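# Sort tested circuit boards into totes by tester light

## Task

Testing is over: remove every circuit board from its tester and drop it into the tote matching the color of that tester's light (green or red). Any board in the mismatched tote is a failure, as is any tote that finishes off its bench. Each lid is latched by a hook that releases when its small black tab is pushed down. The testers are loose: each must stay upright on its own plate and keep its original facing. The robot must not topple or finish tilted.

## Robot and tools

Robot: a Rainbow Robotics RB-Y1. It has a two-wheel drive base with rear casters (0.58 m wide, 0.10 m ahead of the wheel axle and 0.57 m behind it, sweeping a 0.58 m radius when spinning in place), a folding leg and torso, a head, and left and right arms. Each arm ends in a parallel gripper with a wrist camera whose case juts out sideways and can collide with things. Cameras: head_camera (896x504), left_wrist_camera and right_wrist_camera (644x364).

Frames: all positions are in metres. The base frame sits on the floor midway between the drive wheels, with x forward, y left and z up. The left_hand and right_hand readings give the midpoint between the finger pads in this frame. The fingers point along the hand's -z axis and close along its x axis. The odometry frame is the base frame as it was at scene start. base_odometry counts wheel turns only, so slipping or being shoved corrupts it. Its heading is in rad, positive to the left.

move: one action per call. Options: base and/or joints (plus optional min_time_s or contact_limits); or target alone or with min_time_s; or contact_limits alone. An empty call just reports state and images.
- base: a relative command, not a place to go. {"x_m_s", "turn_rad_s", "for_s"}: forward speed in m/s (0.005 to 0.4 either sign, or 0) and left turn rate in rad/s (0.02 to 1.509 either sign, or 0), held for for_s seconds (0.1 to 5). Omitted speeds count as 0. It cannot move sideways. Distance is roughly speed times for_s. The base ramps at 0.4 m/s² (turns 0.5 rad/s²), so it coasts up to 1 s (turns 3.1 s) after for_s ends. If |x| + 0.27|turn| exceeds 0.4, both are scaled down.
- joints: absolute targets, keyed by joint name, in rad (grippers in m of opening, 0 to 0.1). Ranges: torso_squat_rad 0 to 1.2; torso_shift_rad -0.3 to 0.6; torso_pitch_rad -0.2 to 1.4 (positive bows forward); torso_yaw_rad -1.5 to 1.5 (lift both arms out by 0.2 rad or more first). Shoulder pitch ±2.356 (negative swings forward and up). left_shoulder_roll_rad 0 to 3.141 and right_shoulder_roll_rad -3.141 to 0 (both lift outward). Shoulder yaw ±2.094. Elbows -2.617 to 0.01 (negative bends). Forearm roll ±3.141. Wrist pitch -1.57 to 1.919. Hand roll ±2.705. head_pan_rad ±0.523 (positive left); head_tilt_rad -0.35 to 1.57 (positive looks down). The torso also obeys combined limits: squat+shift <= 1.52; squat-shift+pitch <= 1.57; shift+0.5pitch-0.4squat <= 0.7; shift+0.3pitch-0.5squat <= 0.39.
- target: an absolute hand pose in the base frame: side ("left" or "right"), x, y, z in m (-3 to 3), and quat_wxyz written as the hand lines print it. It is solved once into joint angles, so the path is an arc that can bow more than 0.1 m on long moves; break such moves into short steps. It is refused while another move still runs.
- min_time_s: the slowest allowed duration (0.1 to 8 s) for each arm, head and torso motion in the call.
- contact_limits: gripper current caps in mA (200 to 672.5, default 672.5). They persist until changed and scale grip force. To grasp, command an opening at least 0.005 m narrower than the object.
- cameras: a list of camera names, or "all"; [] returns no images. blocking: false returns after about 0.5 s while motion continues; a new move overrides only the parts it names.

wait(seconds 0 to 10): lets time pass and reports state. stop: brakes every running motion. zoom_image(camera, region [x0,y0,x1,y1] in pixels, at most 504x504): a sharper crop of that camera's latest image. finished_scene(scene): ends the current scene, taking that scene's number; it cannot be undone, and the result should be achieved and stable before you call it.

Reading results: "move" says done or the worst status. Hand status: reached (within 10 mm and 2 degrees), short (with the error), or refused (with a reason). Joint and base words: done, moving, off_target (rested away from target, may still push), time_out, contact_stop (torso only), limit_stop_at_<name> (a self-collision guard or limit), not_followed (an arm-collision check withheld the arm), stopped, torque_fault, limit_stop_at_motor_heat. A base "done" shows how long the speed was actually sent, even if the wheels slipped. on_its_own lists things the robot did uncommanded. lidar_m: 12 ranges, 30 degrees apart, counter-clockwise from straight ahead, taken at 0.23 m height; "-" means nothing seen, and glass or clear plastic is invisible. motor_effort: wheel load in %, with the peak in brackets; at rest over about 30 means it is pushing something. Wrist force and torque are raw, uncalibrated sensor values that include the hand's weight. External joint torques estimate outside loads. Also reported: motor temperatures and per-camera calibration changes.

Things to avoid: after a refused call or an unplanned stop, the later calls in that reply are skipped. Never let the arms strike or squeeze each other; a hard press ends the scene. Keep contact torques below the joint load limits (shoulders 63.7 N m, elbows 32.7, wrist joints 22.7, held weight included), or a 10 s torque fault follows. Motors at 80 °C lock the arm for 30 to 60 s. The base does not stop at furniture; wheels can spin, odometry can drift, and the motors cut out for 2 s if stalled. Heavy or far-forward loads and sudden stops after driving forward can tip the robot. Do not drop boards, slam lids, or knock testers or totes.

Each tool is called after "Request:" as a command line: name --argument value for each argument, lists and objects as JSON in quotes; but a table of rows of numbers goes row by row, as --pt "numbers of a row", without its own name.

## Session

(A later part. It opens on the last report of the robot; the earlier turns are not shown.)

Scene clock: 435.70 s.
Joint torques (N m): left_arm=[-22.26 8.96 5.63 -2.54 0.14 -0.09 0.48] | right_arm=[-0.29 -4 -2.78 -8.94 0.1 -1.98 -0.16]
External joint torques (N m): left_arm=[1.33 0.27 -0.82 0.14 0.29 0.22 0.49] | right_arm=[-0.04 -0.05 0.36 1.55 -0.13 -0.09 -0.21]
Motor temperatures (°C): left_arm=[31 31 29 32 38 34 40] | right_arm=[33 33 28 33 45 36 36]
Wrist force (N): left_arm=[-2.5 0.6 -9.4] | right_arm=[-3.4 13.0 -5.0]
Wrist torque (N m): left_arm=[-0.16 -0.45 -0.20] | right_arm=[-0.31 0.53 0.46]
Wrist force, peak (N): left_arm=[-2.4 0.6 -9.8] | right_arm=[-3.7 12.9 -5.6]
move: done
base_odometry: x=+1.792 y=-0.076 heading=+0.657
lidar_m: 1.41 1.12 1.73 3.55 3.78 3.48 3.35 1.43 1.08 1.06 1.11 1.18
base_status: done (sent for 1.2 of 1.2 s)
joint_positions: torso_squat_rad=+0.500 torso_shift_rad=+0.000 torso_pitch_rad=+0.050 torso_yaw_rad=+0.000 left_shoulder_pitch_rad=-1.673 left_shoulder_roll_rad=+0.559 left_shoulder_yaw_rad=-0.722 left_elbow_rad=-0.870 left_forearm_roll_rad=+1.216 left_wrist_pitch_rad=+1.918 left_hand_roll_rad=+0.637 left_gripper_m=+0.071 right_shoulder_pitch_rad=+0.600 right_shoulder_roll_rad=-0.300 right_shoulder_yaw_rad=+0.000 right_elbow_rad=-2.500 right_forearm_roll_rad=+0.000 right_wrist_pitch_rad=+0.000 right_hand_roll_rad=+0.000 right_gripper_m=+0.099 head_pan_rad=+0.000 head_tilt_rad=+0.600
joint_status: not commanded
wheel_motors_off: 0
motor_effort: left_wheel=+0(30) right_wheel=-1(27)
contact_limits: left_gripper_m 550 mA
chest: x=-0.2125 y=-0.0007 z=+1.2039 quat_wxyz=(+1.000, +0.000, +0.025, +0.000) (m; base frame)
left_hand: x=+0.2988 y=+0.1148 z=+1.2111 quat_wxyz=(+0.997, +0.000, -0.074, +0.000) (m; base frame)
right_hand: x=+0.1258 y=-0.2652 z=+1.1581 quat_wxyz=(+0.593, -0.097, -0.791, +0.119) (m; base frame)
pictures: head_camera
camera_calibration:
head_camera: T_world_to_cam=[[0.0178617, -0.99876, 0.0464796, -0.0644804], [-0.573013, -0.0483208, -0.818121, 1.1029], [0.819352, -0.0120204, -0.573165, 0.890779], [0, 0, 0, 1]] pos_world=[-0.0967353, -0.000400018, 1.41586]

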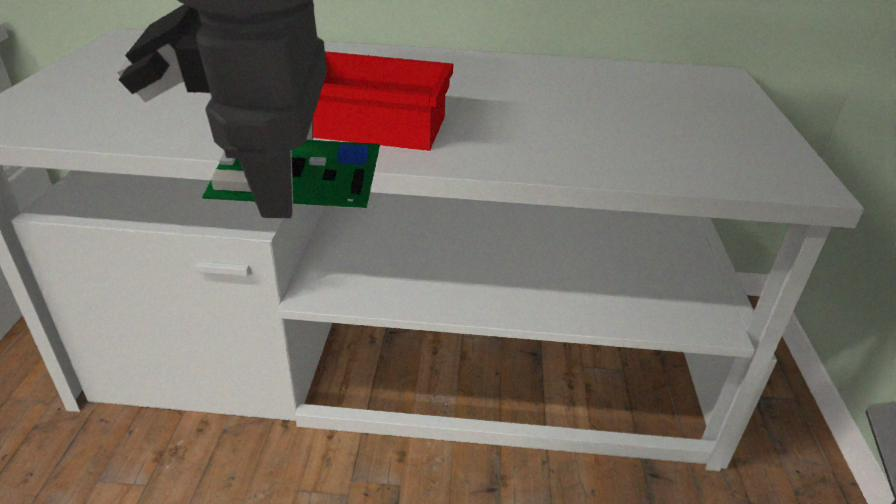

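Request:
move --base '{"turn_rad_s":0.1,"for_s":1.0}' --cameras '[]'

Request:
move --base '{"x_m_s":0.25,"for_s":2.3}' --joints '{"right_elbow_rad":-2.58}' --cameras '[]'

Request:
move --base '{"turn_rad_s":-0.1,"for_s":1.1}' --joints '{"head_tilt_rad":0.85}'

Scene clock: 452.20 s.
Joint torques (N m): left_arm=[-22.35 9.09 5.58 -2.66 0.12 -0.11 0.4] | right_arm=[-0.31 -3.89 -2.93 -9.08 0.18 -1.96 -0.18]
External joint torques (N m): left_arm=[1.24 0.4 -0.86 0.03 0.27 0.2 0.41] | right_arm=[-0.06 0.06 0.21 1.41 -0.04 -0.07 -0.23]
Motor temperatures (°C): left_arm=[31 31 29 32 38 34 40] | right_arm=[33 33 28 33 45 36 36]
Wrist force (N): left_arm=[-2.7 0.7 -9.6] | right_arm=[-3.5 13.0 -5.4]
Wrist torque (N m): left_arm=[-0.15 -0.48 -0.21] | right_arm=[-0.31 0.55 0.45]
Wrist force, peak (N): left_arm=[-2.6 0.7 -10.0] | right_arm=[-3.3 13.2 -5.5]
move: done
base_odometry: x=+1.791 y=-0.076 heading=+0.757
lidar_m: 1.12 1.12 1.73 3.53 3.92 3.47 2.63 1.32 1.07 1.06 1.15 1.18
base_status: done (sent for 1 of 1 s)
joint_positions: torso_squat_rad=+0.500 torso_shift_rad=+0.000 torso_pitch_rad=+0.050 torso_yaw_rad=+0.000 left_shoulder_pitch_rad=-1.673 left_shoulder_roll_rad=+0.559 left_shoulder_yaw_rad=-0.722 left_elbow_rad=-0.870 left_forearm_roll_rad=+1.216 left_wrist_pitch_rad=+1.918 left_hand_roll_rad=+0.637 left_gripper_m=+0.071 right_shoulder_pitch_rad=+0.600 right_shoulder_roll_rad=-0.300 right_shoulder_yaw_rad=+0.000 right_elbow_rad=-2.500 right_forearm_roll_rad=+0.000 right_wrist_pitch_rad=+0.000 right_hand_roll_rad=+0.000 right_gripper_m=+0.099 head_pan_rad=+0.000 head_tilt_rad=+0.600
joint_status: not commanded
wheel_motors_off: 0
motor_effort: left_wheel=+0(22) right_wheel=+2(17)
contact_limits: left_gripper_m 550 mA
chest: x=-0.2125 y=-0.0007 z=+1.2039 quat_wxyz=(+1.000, +0.000, +0.025, +0.000) (m; base frame)
left_hand: x=+0.2988 y=+0.1148 z=+1.2111 quat_wxyz=(+0.997, +0.000, -0.074, +0.000) (m; base frame)
right_hand: x=+0.1258 y=-0.2652 z=+1.1581 quat_wxyz=(+0.593, -0.097, -0.791, +0.119) (m; base frame)
pictures: none
No camera images: "cameras" was empty.

Scene clock: 455.57 s.
Joint torques (N m): left_arm=[-22.23 8.86 5.85 -2.6 0.09 -0.14 0.33] | right_arm=[-0.34 -3.92 -2.64 -8.62 0.2 -1.65 -0.19]
External joint torques (N m): left_arm=[1.36 0.17 -0.59 0.09 0.24 0.17 0.34] | right_arm=[-0.26 -0.15 0.29 1.68 -0.02 0.18 -0.24]
Motor temperatures (°C): left_arm=[31 31 29 32 38 34 40] | right_arm=[33 33 28 33 45 36 36]
Wrist force (N): left_arm=[-2.4 0.7 -9.6] | right_arm=[-3.4 12.8 -5.0]
Wrist torque (N m): left_arm=[-0.16 -0.44 -0.20] | right_arm=[-0.30 0.55 0.48]
Wrist force, peak (N): left_arm=[-2.7 0.8 -9.8] | right_arm=[-4.8 12.9 -5.0]
move: done
base_odometry: x=+2.209 y=+0.319 heading=+0.757
lidar_m: 0.85 0.58 0.78 3.46 3.83 4.01 2.86 1.42 1.15 1.15 0.86 1.11
base_status: done (sent for 2.3 of 2.3 s)
joint_positions: torso_squat_rad=+0.500 torso_shift_rad=+0.000 torso_pitch_rad=+0.050 torso_yaw_rad=+0.000 left_shoulder_pitch_rad=-1.673 left_shoulder_roll_rad=+0.559 left_shoulder_yaw_rad=-0.722 left_elbow_rad=-0.870 left_forearm_roll_rad=+1.216 left_wrist_pitch_rad=+1.918 left_hand_roll_rad=+0.637 left_gripper_m=+0.071 right_shoulder_pitch_rad=+0.600 right_shoulder_roll_rad=-0.300 right_shoulder_yaw_rad=+0.000 right_elbow_rad=-2.580 right_forearm_roll_rad=+0.000 right_wrist_pitch_rad=+0.000 right_hand_roll_rad=+0.000 right_gripper_m=+0.099 head_pan_rad=+0.000 head_tilt_rad=+0.600
joint_status: all done
wheel_motors_off: 0
motor_effort: left_wheel=+1(28) right_wheel=-3(29)
contact_limits: left_gripper_m 550 mA
chest: x=-0.2125 y=-0.0007 z=+1.2039 quat_wxyz=(+1.000, +0.000, +0.025, +0.000) (m; base frame)
left_hand: x=+0.2988 y=+0.1148 z=+1.2111 quat_wxyz=(+0.997, +0.000, -0.074, +0.000) (m; base frame)
right_hand: x=+0.1158 y=-0.2537 z=+1.1940 quat_wxyz=(+0.561, -0.092, -0.814, +0.123) (m; base frame)
pictures: none
No camera images: "cameras" was empty.

Scene clock: 457.20 s.
Joint torques (N m): left_arm=[-22.18 8.87 5.8 -2.56 0.09 -0.06 0.42] | right_arm=[-0.23 -3.84 -2.82 -8.77 0.26 -1.72 -0.21]
External joint torques (N m): left_arm=[1.41 0.18 -0.65 0.12 0.24 0.25 0.43] | right_arm=[-0.15 -0.07 0.11 1.54 0.05 0.11 -0.26]
Motor temperatures (°C): left_arm=[31 31 29 32 38 34 40] | right_arm=[33 33 28 33 45 36 36]
Wrist force (N): left_arm=[-2.5 0.5 -9.6] | right_arm=[-3.4 12.7 -4.7]
Wrist torque (N m): left_arm=[-0.14 -0.46 -0.19] | right_arm=[-0.28 0.54 0.45]
Wrist force, peak (N): left_arm=[-2.5 0.8 -9.8] | right_arm=[-3.5 13.1 -5.1]
move: done
base_odometry: x=+2.209 y=+0.319 heading=+0.648
lidar_m: 1.10 0.57 0.69 2.51 3.66 4.01 3.87 1.56 1.18 1.15 0.85 1.13
base_status: done (sent for 1.1 of 1.1 s)
joint_positions: torso_squat_rad=+0.500 torso_shift_rad=+0.000 torso_pitch_rad=+0.050 torso_yaw_rad=+0.000 left_shoulder_pitch_rad=-1.673 left_shoulder_roll_rad=+0.559 left_shoulder_yaw_rad=-0.722 left_elbow_rad=-0.870 left_forearm_roll_rad=+1.216 left_wrist_pitch_rad=+1.918 left_hand_roll_rad=+0.637 left_gripper_m=+0.071 right_shoulder_pitch_rad=+0.600 right_shoulder_roll_rad=-0.300 right_shoulder_yaw_rad=+0.000 right_elbow_rad=-2.580 right_forearm_roll_rad=+0.000 right_wrist_pitch_rad=+0.000 right_hand_roll_rad=+0.000 right_gripper_m=+0.099 head_pan_rad=+0.000 head_tilt_rad=+0.850
joint_status: all done
wheel_motors_off: 0
motor_effort: left_wheel=+0(25) right_wheel=-6(22)
contact_limits: left_gripper_m 550 mA
chest: x=-0.2125 y=-0.0007 z=+1.2039 quat_wxyz=(+1.000, +0.000, +0.025, +0.000) (m; base frame)
left_hand: x=+0.2988 y=+0.1148 z=+1.2111 quat_wxyz=(+0.997, +0.000, -0.074, +0.000) (m; base frame)
right_hand: x=+0.1158 y=-0.2536 z=+1.1940 quat_wxyz=(+0.561, -0.092, -0.814, +0.123) (m; base frame)
pictures: head_camera, left_wrist_camera, right_wrist_camera
camera_calibration:
head_camera: T_world_to_cam=[[0.0290343, -0.998752, 0.040636, -0.054221], [-0.757562, -0.0485082, -0.650958, 0.835127], [0.652117, -0.0118842, -0.758025, 1.11986], [0, 0, 0, 1]] pos_world=[-0.0960448, -0.000334271, 1.39472]
left_wrist_camera: T_world_to_cam=[[0.990577, 0.0150027, 0.136131, -0.463882], [-0.0535763, -0.872319, 0.485992, -0.438161], [0.126041, -0.488706, -0.863296, 1.133], [0, 0, 0, 1]] pos_world=[0.293231, 0.17845, 1.25421]
right_wrist_camera: T_world_to_cam=[[0.370411, -0.267255, -0.88959, 0.953926], [-0.407619, 0.813802, -0.414213, 0.781375], [0.834651, 0.516043, 0.192503, -0.123899], [0, 0, 0, 1]] pos_world=[0.0685716, -0.317006, 1.19611]

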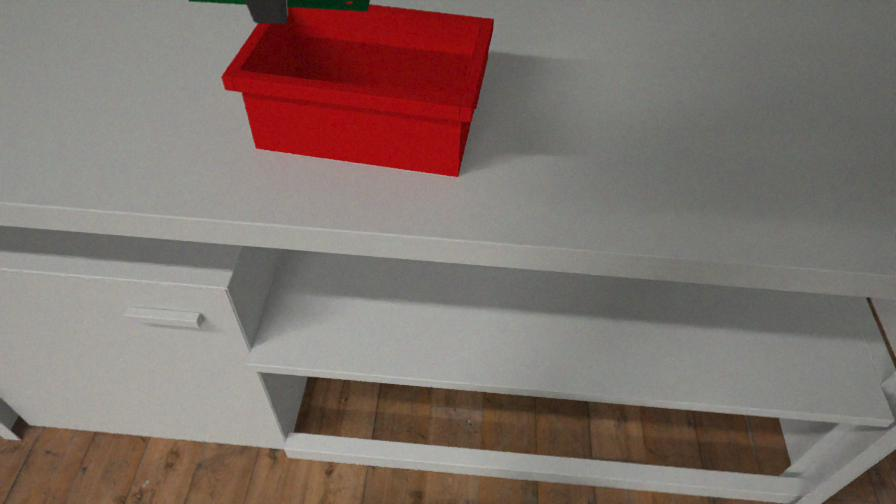

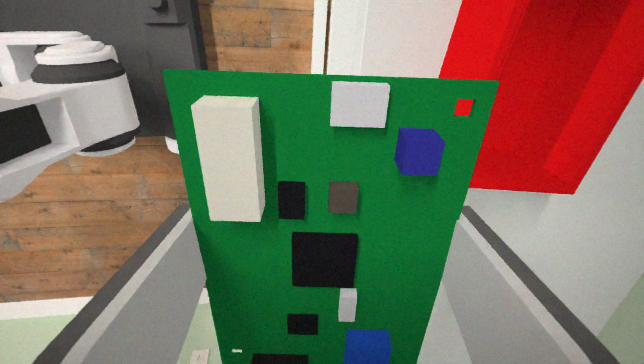

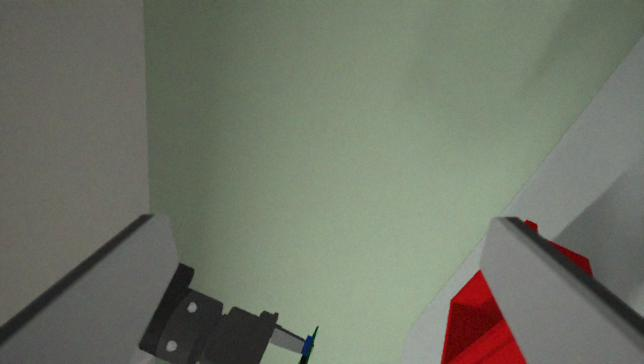

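Request:
move --base '{"turn_rad_s":-0.06,"for_s":1.0}' --cameras '[]'

Request:
move --base '{"x_m_s":0.1,"for_s":2.0}' --joints '{"head_tilt_rad":1.0}' --cameras '[]'

Request:
move --target '{"side":"left","x":0.38,"y":0.14,"z":1.2,"quat_wxyz":[0.995,0,-0.1,0.02]}' --cameras '[]'

Request:
move --joints '{"torso_squat_rad":0.6,"torso_pitch_rad":0.15}'

Scene clock: 473.20 s.
Joint torques (N m): left_arm=[-21.94 8.46 5.57 -2.55 0.04 -0.09 0.39] | right_arm=[-0.1 -3.97 -2.67 -8.65 0.17 -1.67 -0.21]
External joint torques (N m): left_arm=[1.65 -0.22 -0.88 0.14 0.18 0.21 0.4] | right_arm=[-0.03 -0.2 0.27 1.66 -0.04 0.16 -0.26]
Motor temperatures (°C): left_arm=[31 31 29 32 38 34 40] | right_arm=[33 33 28 33 45 35 36]
Wrist force (N): left_arm=[-2.5 0.7 -9.6] | right_arm=[-3.2 12.6 -4.9]
Wrist torque (N m): left_arm=[-0.15 -0.45 -0.21] | right_arm=[-0.25 0.56 0.47]
Wrist force, peak (N): left_arm=[-2.8 0.8 -9.8] | right_arm=[-3.5 13.3 -4.8]
move: done
base_odometry: x=+2.210 y=+0.319 heading=+0.588
lidar_m: 1.10 0.57 0.65 2.51 3.61 4.07 3.94 1.65 1.20 1.15 0.85 1.10
base_status: done (sent for 1 of 1 s)
joint_positions: torso_squat_rad=+0.500 torso_shift_rad=+0.000 torso_pitch_rad=+0.050 torso_yaw_rad=+0.000 left_shoulder_pitch_rad=-1.673 left_shoulder_roll_rad=+0.559 left_shoulder_yaw_rad=-0.722 left_elbow_rad=-0.870 left_forearm_roll_rad=+1.216 left_wrist_pitch_rad=+1.918 left_hand_roll_rad=+0.637 left_gripper_m=+0.071 right_shoulder_pitch_rad=+0.600 right_shoulder_roll_rad=-0.300 right_shoulder_yaw_rad=+0.000 right_elbow_rad=-2.580 right_forearm_roll_rad=+0.000 right_wrist_pitch_rad=+0.000 right_hand_roll_rad=+0.000 right_gripper_m=+0.099 head_pan_rad=+0.000 head_tilt_rad=+0.850
joint_status: not commanded
wheel_motors_off: 0
motor_effort: left_wheel=-2(18) right_wheel=-5(28)
contact_limits: left_gripper_m 550 mA
chest: x=-0.2125 y=-0.0007 z=+1.2039 quat_wxyz=(+1.000, +0.000, +0.025, +0.000) (m; base frame)
left_hand: x=+0.2988 y=+0.1148 z=+1.2111 quat_wxyz=(+0.997, +0.000, -0.074, +0.000) (m; base frame)
right_hand: x=+0.1158 y=-0.2537 z=+1.1940 quat_wxyz=(+0.561, -0.092, -0.814, +0.123) (m; base frame)
pictures: none
No camera images: "cameras" was empty.

Scene clock: 475.73 s.
Joint torques (N m): left_arm=[-22.16 8.77 5.64 -2.67 0.04 -0.15 0.36] | right_arm=[-0.21 -3.79 -2.86 -8.72 0.14 -1.67 -0.28]
External joint torques (N m): left_arm=[1.42 0.09 -0.81 0.02 0.18 0.16 0.37] | right_arm=[-0.13 -0.02 0.07 1.59 -0.08 0.16 -0.33]
Motor temperatures (°C): left_arm=[31 31 29 32 38 34 40] | right_arm=[33 33 28 33 45 35 36]
Wrist force (N): left_arm=[-2.6 0.5 -9.4] | right_arm=[-3.4 13.1 -4.8]
Wrist torque (N m): left_arm=[-0.14 -0.49 -0.21] | right_arm=[-0.30 0.53 0.46]
Wrist force, peak (N): left_arm=[-2.6 0.5 -10.0] | right_arm=[-3.3 13.2 -5.0]
move: done
base_odometry: x=+2.376 y=+0.430 heading=+0.588
lidar_m: 0.90 0.51 0.44 0.97 3.58 4.26 4.13 1.65 1.19 1.14 0.77 0.95
base_status: done (sent for 2 of 2 s)
joint_positions: torso_squat_rad=+0.500 torso_shift_rad=+0.000 torso_pitch_rad=+0.050 torso_yaw_rad=+0.000 left_shoulder_pitch_rad=-1.673 left_shoulder_roll_rad=+0.559 left_shoulder_yaw_rad=-0.722 left_elbow_rad=-0.870 left_forearm_roll_rad=+1.216 left_wrist_pitch_rad=+1.918 left_hand_roll_rad=+0.637 left_gripper_m=+0.071 right_shoulder_pitch_rad=+0.600 right_shoulder_roll_rad=-0.300 right_shoulder_yaw_rad=+0.000 right_elbow_rad=-2.580 right_forearm_roll_rad=+0.000 right_wrist_pitch_rad=+0.000 right_hand_roll_rad=+0.000 right_gripper_m=+0.099 head_pan_rad=+0.000 head_tilt_rad=+1.000
joint_status: all done
wheel_motors_off: 0
motor_effort: left_wheel=-3(28) right_wheel=+1(26)
contact_limits: left_gripper_m 550 mA
chest: x=-0.2124 y=-0.0007 z=+1.2039 quat_wxyz=(+1.000, +0.000, +0.025, +0.000) (m; base frame)
left_hand: x=+0.2989 y=+0.1148 z=+1.2110 quat_wxyz=(+0.997, +0.000, -0.074, +0.000) (m; base frame)
right_hand: x=+0.1159 y=-0.2537 z=+1.1939 quat_wxyz=(+0.561, -0.092, -0.814, +0.123) (m; base frame)
pictures: none
No camera images: "cameras" was empty.

Scene clock: 477.33 s.
Joint torques (N m): left_arm=[-23.79 8.29 1.27 -2.78 0.13 -0.54 0.31] | right_arm=[-0.52 -3.69 -2.82 -8.68 0.18 -1.72 -0.16]
External joint torques (N m): left_arm=[1.28 -1.18 -1.04 1.19 0.25 0.17 0.33] | right_arm=[-0.44 0.08 0.11 1.63 -0.04 0.11 -0.21]
Motor temperatures (°C): left_arm=[31 31 29 32 38 34 40] | right_arm=[33 33 28 33 45 35 36]
Wrist force (N): left_arm=[-4.1 0.8 -9.5] | right_arm=[-3.4 12.9 -5.1]
Wrist torque (N m): left_arm=[-0.13 -0.57 -0.21] | right_arm=[-0.28 0.54 0.46]
Wrist force, peak (N): left_arm=[-4.1 1.6 -10.1] | right_arm=[-3.5 13.2 -4.8]
move: short
base_odometry: x=+2.376 y=+0.430 heading=+0.588
lidar_m: 0.90 0.50 0.44 0.98 3.58 4.25 4.14 1.65 1.20 1.14 0.76 0.94
base_status: not commanded
joint_positions: torso_squat_rad=+0.500 torso_shift_rad=+0.000 torso_pitch_rad=+0.050 torso_yaw_rad=+0.000 left_shoulder_pitch_rad=-1.812 left_shoulder_roll_rad=+0.407 left_shoulder_yaw_rad=-0.758 left_elbow_rad=-0.267 left_forearm_roll_rad=+1.091 left_wrist_pitch_rad=+1.558 left_hand_roll_rad=+0.305 left_gripper_m=+0.071 right_shoulder_pitch_rad=+0.600 right_shoulder_roll_rad=-0.300 right_shoulder_yaw_rad=+0.000 right_elbow_rad=-2.580 right_forearm_roll_rad=+0.000 right_wrist_pitch_rad=+0.000 right_hand_roll_rad=+0.000 right_gripper_m=+0.099 head_pan_rad=+0.000 head_tilt_rad=+1.000
joint_status: all done
wheel_motors_off: 0
motor_effort: left_wheel=-3(6) right_wheel=+2(4)
contact_limits: left_gripper_m 550 mA
chest: x=-0.2125 y=-0.0007 z=+1.2039 quat_wxyz=(+1.000, +0.000, +0.025, +0.000) (m; base frame)
left_hand: x=+0.3793 y=+0.1401 z=+1.2000 quat_wxyz=(+0.986, -0.011, -0.164, +0.019) (m; base frame)
left_hand_status: short (checked arc, as near as the solve gets, planned for 0.9 s): 1 mm and 7.6 deg off. The place is met; only the turn is off.
right_hand: x=+0.1158 y=-0.2537 z=+1.1939 quat_wxyz=(+0.561, -0.092, -0.814, +0.123) (m; base frame)
pictures: none
No camera images: "cameras" was empty.

Scene clock: 478.43 s.
Joint torques (N m): left_arm=[-24.55 8.18 1.23 -3.07 0.13 -0.37 0.32] | right_arm=[1.25 -3.82 -2.97 -9.15 0.15 -1.8 -0.28]
External joint torques (N m): left_arm=[0.93 -1.11 -1.12 1 0.2 0.16 0.34] | right_arm=[-0.09 -0.08 0 1.38 -0.07 0.1 -0.33]
Motor temperatures (°C): left_arm=[31 31 29 32 38 34 40] | right_arm=[33 33 28 33 45 35 36]
Wrist force (N): left_arm=[-3.4 1.0 -9.9] | right_arm=[-3.4 12.8 -5.6]
Wrist torque (N m): left_arm=[-0.14 -0.54 -0.21] | right_arm=[-0.27 0.55 0.47]
Wrist force, peak (N): left_arm=[-3.3 0.9 -10.6] | right_arm=[-4.1 13.0 -5.5]
move: done
base_odometry: x=+2.376 y=+0.430 heading=+0.588
lidar_m: 0.90 0.51 0.44 0.98 3.57 4.27 4.14 1.65 1.20 1.15 0.77 0.95
base_status: not commanded
joint_positions: torso_squat_rad=+0.600 torso_shift_rad=+0.000 torso_pitch_rad=+0.150 torso_yaw_rad=+0.000 left_shoulder_pitch_rad=-1.812 left_shoulder_roll_rad=+0.407 left_shoulder_yaw_rad=-0.758 left_elbow_rad=-0.267 left_forearm_roll_rad=+1.091 left_wrist_pitch_rad=+1.558 left_hand_roll_rad=+0.305 left_gripper_m=+0.071 right_shoulder_pitch_rad=+0.600 right_shoulder_roll_rad=-0.300 right_shoulder_yaw_rad=+0.000 right_elbow_rad=-2.580 right_forearm_roll_rad=+0.000 right_wrist_pitch_rad=+0.000 right_hand_roll_rad=+0.000 right_gripper_m=+0.099 head_pan_rad=+0.000 head_tilt_rad=+1.000
joint_status: all done
wheel_motors_off: 0
motor_effort: left_wheel=-4(5) right_wheel=+1(4)
contact_limits: left_gripper_m 550 mA
chest: x=-0.1817 y=-0.0007 z=+1.1642 quat_wxyz=(+0.997, +0.000, +0.075, +0.000) (m; base frame)
left_hand: x=+0.4067 y=+0.1402 z=+1.1012 quat_wxyz=(+0.993, -0.010, -0.115, +0.019) (m; base frame)
right_hand: x=+0.1440 y=-0.2536 z=+1.1215 quat_wxyz=(+0.601, -0.086, -0.785, +0.127) (m; base frame)
pictures: head_camera, left_wrist_camera, right_wrist_camera
camera_calibration:
head_camera: T_world_to_cam=[[0.0383688, -0.998747, 0.0321294, -0.0411308], [-0.895095, -0.0486448, -0.443215, 0.544694], [0.444222, -0.0117532, -0.895839, 1.2139], [0, 0, 0, 1]] pos_world=[-0.0501103, -0.000315581, 1.3302]
left_wrist_camera: T_world_to_cam=[[0.974956, 0.0557842, 0.215288, -0.642785], [-0.0611378, -0.863507, 0.500617, -0.371098], [0.213829, -0.501242, -0.838471, 0.975614], [0, 0, 0, 1]] pos_world=[0.395384, 0.204431, 1.14219]
right_wrist_camera: T_world_to_cam=[[0.279614, -0.267221, -0.922176, 0.928654], [-0.447012, 0.813803, -0.371356, 0.720457], [0.849703, 0.516061, 0.1081, -0.0410031], [0, 0, 0, 1]] pos_world=[0.0972287, -0.316994, 1.12836]

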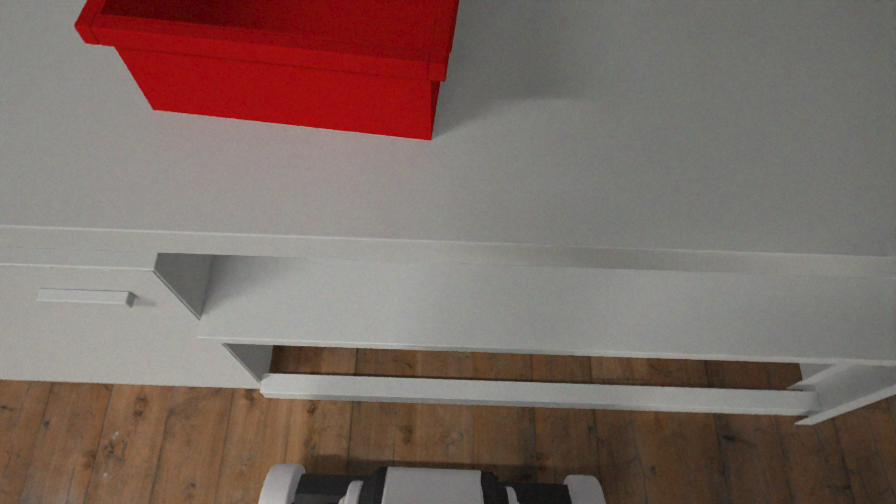

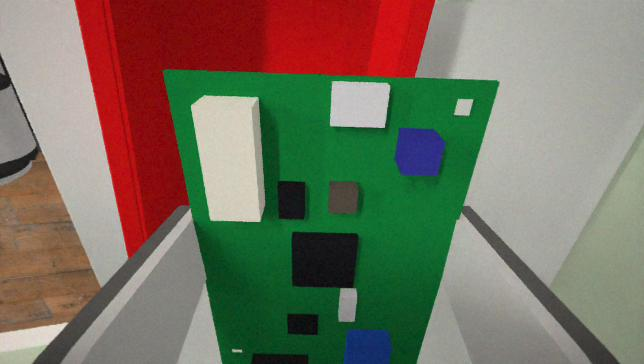

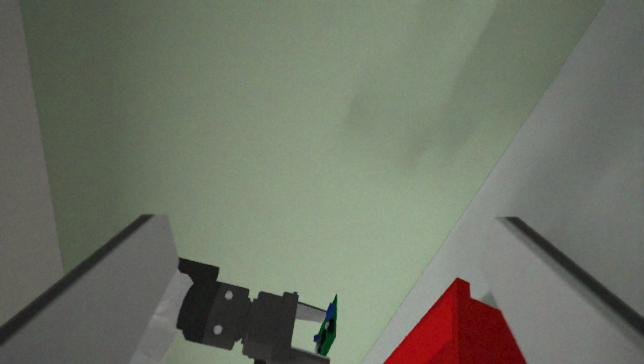

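Request:
move --target '{"side":"left","x":0.415,"y":0.09,"z":1.12,"quat_wxyz":[0.998,0,-0.06,0]}' --cameras '[]'

Request:
move --joints '{"torso_squat_rad":0.7,"torso_pitch_rad":0.28}' --cameras '[]'

Request:
move --target '{"side":"left","x":0.415,"y":0.085,"z":1.03,"quat_wxyz":[1,0,0,-0.03]}' --cameras '["head_camera","left_wrist_camera"]'

Scene clock: 488.13 s.
Joint torques (N m): left_arm=[-23.38 9.57 2.28 -3.08 0.03 -0.67 0.23] | right_arm=[1.22 -3.68 -2.43 -9.21 0.17 -1.91 -0.28]
External joint torques (N m): left_arm=[1.93 0 -0.07 0.95 0.14 0.01 0.24] | right_arm=[-0.11 0.06 0.54 1.32 -0.06 -0.01 -0.33]
Motor temperatures (°C): left_arm=[31 31 29 32 38 34 40] | right_arm=[33 33 28 33 45 35 36]
Wrist force (N): left_arm=[-4.0 0.8 -9.7] | right_arm=[-3.5 12.6 -5.6]
Wrist torque (N m): left_arm=[-0.11 -0.55 -0.21] | right_arm=[-0.25 0.55 0.46]
Wrist force, peak (N): left_arm=[-4.0 2.7 -10.7] | right_arm=[-3.9 13.0 -5.9]
move: short
base_odometry: x=+2.376 y=+0.430 heading=+0.588
lidar_m: 0.90 0.51 0.44 0.98 3.58 4.25 4.14 1.66 1.19 1.14 0.77 0.94
base_status: not commanded
joint_positions: torso_squat_rad=+0.600 torso_shift_rad=+0.000 torso_pitch_rad=+0.150 torso_yaw_rad=+0.000 left_shoulder_pitch_rad=-1.865 left_shoulder_roll_rad=+0.338 left_shoulder_yaw_rad=-0.757 left_elbow_rad=-0.267 left_forearm_roll_rad=+1.085 left_wrist_pitch_rad=+1.500 left_hand_roll_rad=+0.348 left_gripper_m=+0.071 right_shoulder_pitch_rad=+0.600 right_shoulder_roll_rad=-0.300 right_shoulder_yaw_rad=+0.000 right_elbow_rad=-2.580 right_forearm_roll_rad=+0.000 right_wrist_pitch_rad=+0.000 right_hand_roll_rad=+0.000 right_gripper_m=+0.099 head_pan_rad=+0.000 head_tilt_rad=+1.000
joint_status: all done
wheel_motors_off: 0
motor_effort: left_wheel=-3(5) right_wheel=+4(6)
contact_limits: left_gripper_m 550 mA
chest: x=-0.1818 y=-0.0007 z=+1.1642 quat_wxyz=(+0.997, +0.000, +0.075, +0.000) (m; base frame)
left_hand: x=+0.4143 y=+0.0900 z=+1.1201 quat_wxyz=(+0.988, -0.022, -0.156, -0.001) (m; base frame)
left_hand_status: short (checked arc, as near as the solve gets, planned for 0.3 s): 1 mm and 11.3 deg off. The place is met; only the turn is off.
right_hand: x=+0.1439 y=-0.2536 z=+1.1215 quat_wxyz=(+0.601, -0.086, -0.785, +0.127) (m; base frame)
pictures: none
No camera images: "cameras" was empty.

Scene clock: 489.37 s.
Joint torques (N m): left_arm=[-24.86 8.86 2.21 -3.34 0.15 -0.41 0.24] | right_arm=[3.01 -3.69 -2.91 -9.18 0.1 -2 -0.16]
External joint torques (N m): left_arm=[0.79 -0.1 -0.17 0.88 0.17 0.04 0.25] | right_arm=[-0.13 -0.06 0.06 1.48 -0.14 -0.03 -0.21]
Motor temperatures (°C): left_arm=[31 31 29 32 38 34 40] | right_arm=[33 33 28 33 45 35 36]
Wrist force (N): left_arm=[-2.8 0.7 -9.9] | right_arm=[-3.7 12.6 -6.4]
Wrist torque (N m): left_arm=[-0.08 -0.45 -0.19] | right_arm=[-0.23 0.51 0.45]
Wrist force, peak (N): left_arm=[-3.0 0.9 -10.5] | right_arm=[-3.9 13.0 -6.2]
move: done
base_odometry: x=+2.376 y=+0.430 heading=+0.588
lidar_m: 0.90 0.50 0.43 0.99 3.58 4.26 4.14 1.65 1.19 1.14 0.76 0.93
base_status: not commanded
joint_positions: torso_squat_rad=+0.700 torso_shift_rad=+0.000 torso_pitch_rad=+0.280 torso_yaw_rad=+0.000 left_shoulder_pitch_rad=-1.865 left_shoulder_roll_rad=+0.338 left_shoulder_yaw_rad=-0.757 left_elbow_rad=-0.267 left_forearm_roll_rad=+1.085 left_wrist_pitch_rad=+1.500 left_hand_roll_rad=+0.348 left_gripper_m=+0.071 right_shoulder_pitch_rad=+0.600 right_shoulder_roll_rad=-0.300 right_shoulder_yaw_rad=+0.000 right_elbow_rad=-2.580 right_forearm_roll_rad=+0.000 right_wrist_pitch_rad=+0.000 right_hand_roll_rad=+0.000 right_gripper_m=+0.099 head_pan_rad=+0.000 head_tilt_rad=+1.000
joint_status: all done
wheel_motors_off: 0
motor_effort: left_wheel=-3(6) right_wheel=+3(6)
contact_limits: left_gripper_m 550 mA
chest: x=-0.1425 y=-0.0006 z=+1.1133 quat_wxyz=(+0.990, +0.000, +0.140, +0.000) (m; base frame)
left_hand: x=+0.4428 y=+0.0902 z=+0.9921 quat_wxyz=(+0.996, -0.022, -0.091, +0.000) (m; base frame)
right_hand: x=+0.1750 y=-0.2536 z=+1.0287 quat_wxyz=(+0.650, -0.078, -0.744, +0.133) (m; base frame)
pictures: none
No camera images: "cameras" was empty.

Scene clock: 490.60 s.
Joint torques (N m): left_arm=[-23.05 8.78 3.23 -3.46 0.16 -0.47 -0.1] | right_arm=[3.12 -3.58 -2.74 -9.32 0.23 -1.98 -0.23]
External joint torques (N m): left_arm=[2.22 -0.26 0.89 0.62 0.17 -0.21 -0.1] | right_arm=[-0.03 0.06 0.23 1.33 0 -0.01 -0.28]
Motor temperatures (°C): left_arm=[31 31 29 32 38 34 40] | right_arm=[33 33 28 33 45 35 36]
Wrist force (N): left_arm=[-2.3 0.6 -9.8] | right_arm=[-3.5 12.4 -6.1]
Wrist torque (N m): left_arm=[-0.09 -0.45 -0.21] | right_arm=[-0.20 0.52 0.45]
Wrist force, peak (N): left_arm=[-2.9 1.0 -11.4] | right_arm=[-3.8 12.7 -6.3]
move: short
base_odometry: x=+2.376 y=+0.430 heading=+0.588
lidar_m: 0.90 0.50 0.43 0.98 3.58 4.25 4.14 1.65 1.19 1.14 0.76 0.94
base_status: not commanded
joint_positions: torso_squat_rad=+0.700 torso_shift_rad=+0.000 torso_pitch_rad=+0.280 torso_yaw_rad=+0.000 left_shoulder_pitch_rad=-1.945 left_shoulder_roll_rad=+0.343 left_shoulder_yaw_rad=-0.750 left_elbow_rad=-0.267 left_forearm_roll_rad=+1.107 left_wrist_pitch_rad=+1.675 left_hand_roll_rad=+0.310 left_gripper_m=+0.071 right_shoulder_pitch_rad=+0.600 right_shoulder_roll_rad=-0.300 right_shoulder_yaw_rad=+0.000 right_elbow_rad=-2.580 right_forearm_roll_rad=+0.000 right_wrist_pitch_rad=+0.000 right_hand_roll_rad=+0.000 right_gripper_m=+0.099 head_pan_rad=+0.000 head_tilt_rad=+1.000
joint_status: all done
wheel_motors_off: 0
motor_effort: left_wheel=-4(6) right_wheel=+4(5)
contact_limits: left_gripper_m 550 mA
chest: x=-0.1425 y=-0.0006 z=+1.1133 quat_wxyz=(+0.990, +0.000, +0.140, +0.000) (m; base frame)
left_hand: x=+0.4143 y=+0.0851 z=+1.0301 quat_wxyz=(+0.999, -0.009, -0.043, -0.030) (m; base frame)
left_hand_status: short (checked arc, as near as the solve gets, planned for 0.4 s): 1 mm and 5.0 deg off. The place is met; only the turn is off.
right_hand: x=+0.1749 y=-0.2536 z=+1.0288 quat_wxyz=(+0.650, -0.078, -0.744, +0.133) (m; base frame)
pictures: head_camera, left_wrist_camera
camera_calibration:
head_camera: T_world_to_cam=[[0.0422904, -0.998743, 0.0268876, -0.0345686], [-0.94494, -0.0487239, -0.323597, 0.416941], [0.324501, -0.0117221, -0.945813, 1.18945], [0, 0, 0, 1]] pos_world=[0.00946816, -0.000267293, 1.26085]
left_wrist_camera: T_world_to_cam=[[0.996301, -0.0439607, 0.0738295, -0.486466], [-0.0752263, -0.861474, 0.502198, -0.378526], [0.0415252, -0.505895, -0.861595, 0.98242], [0, 0, 0, 1]] pos_world=[0.415397, 0.149525, 1.07246]

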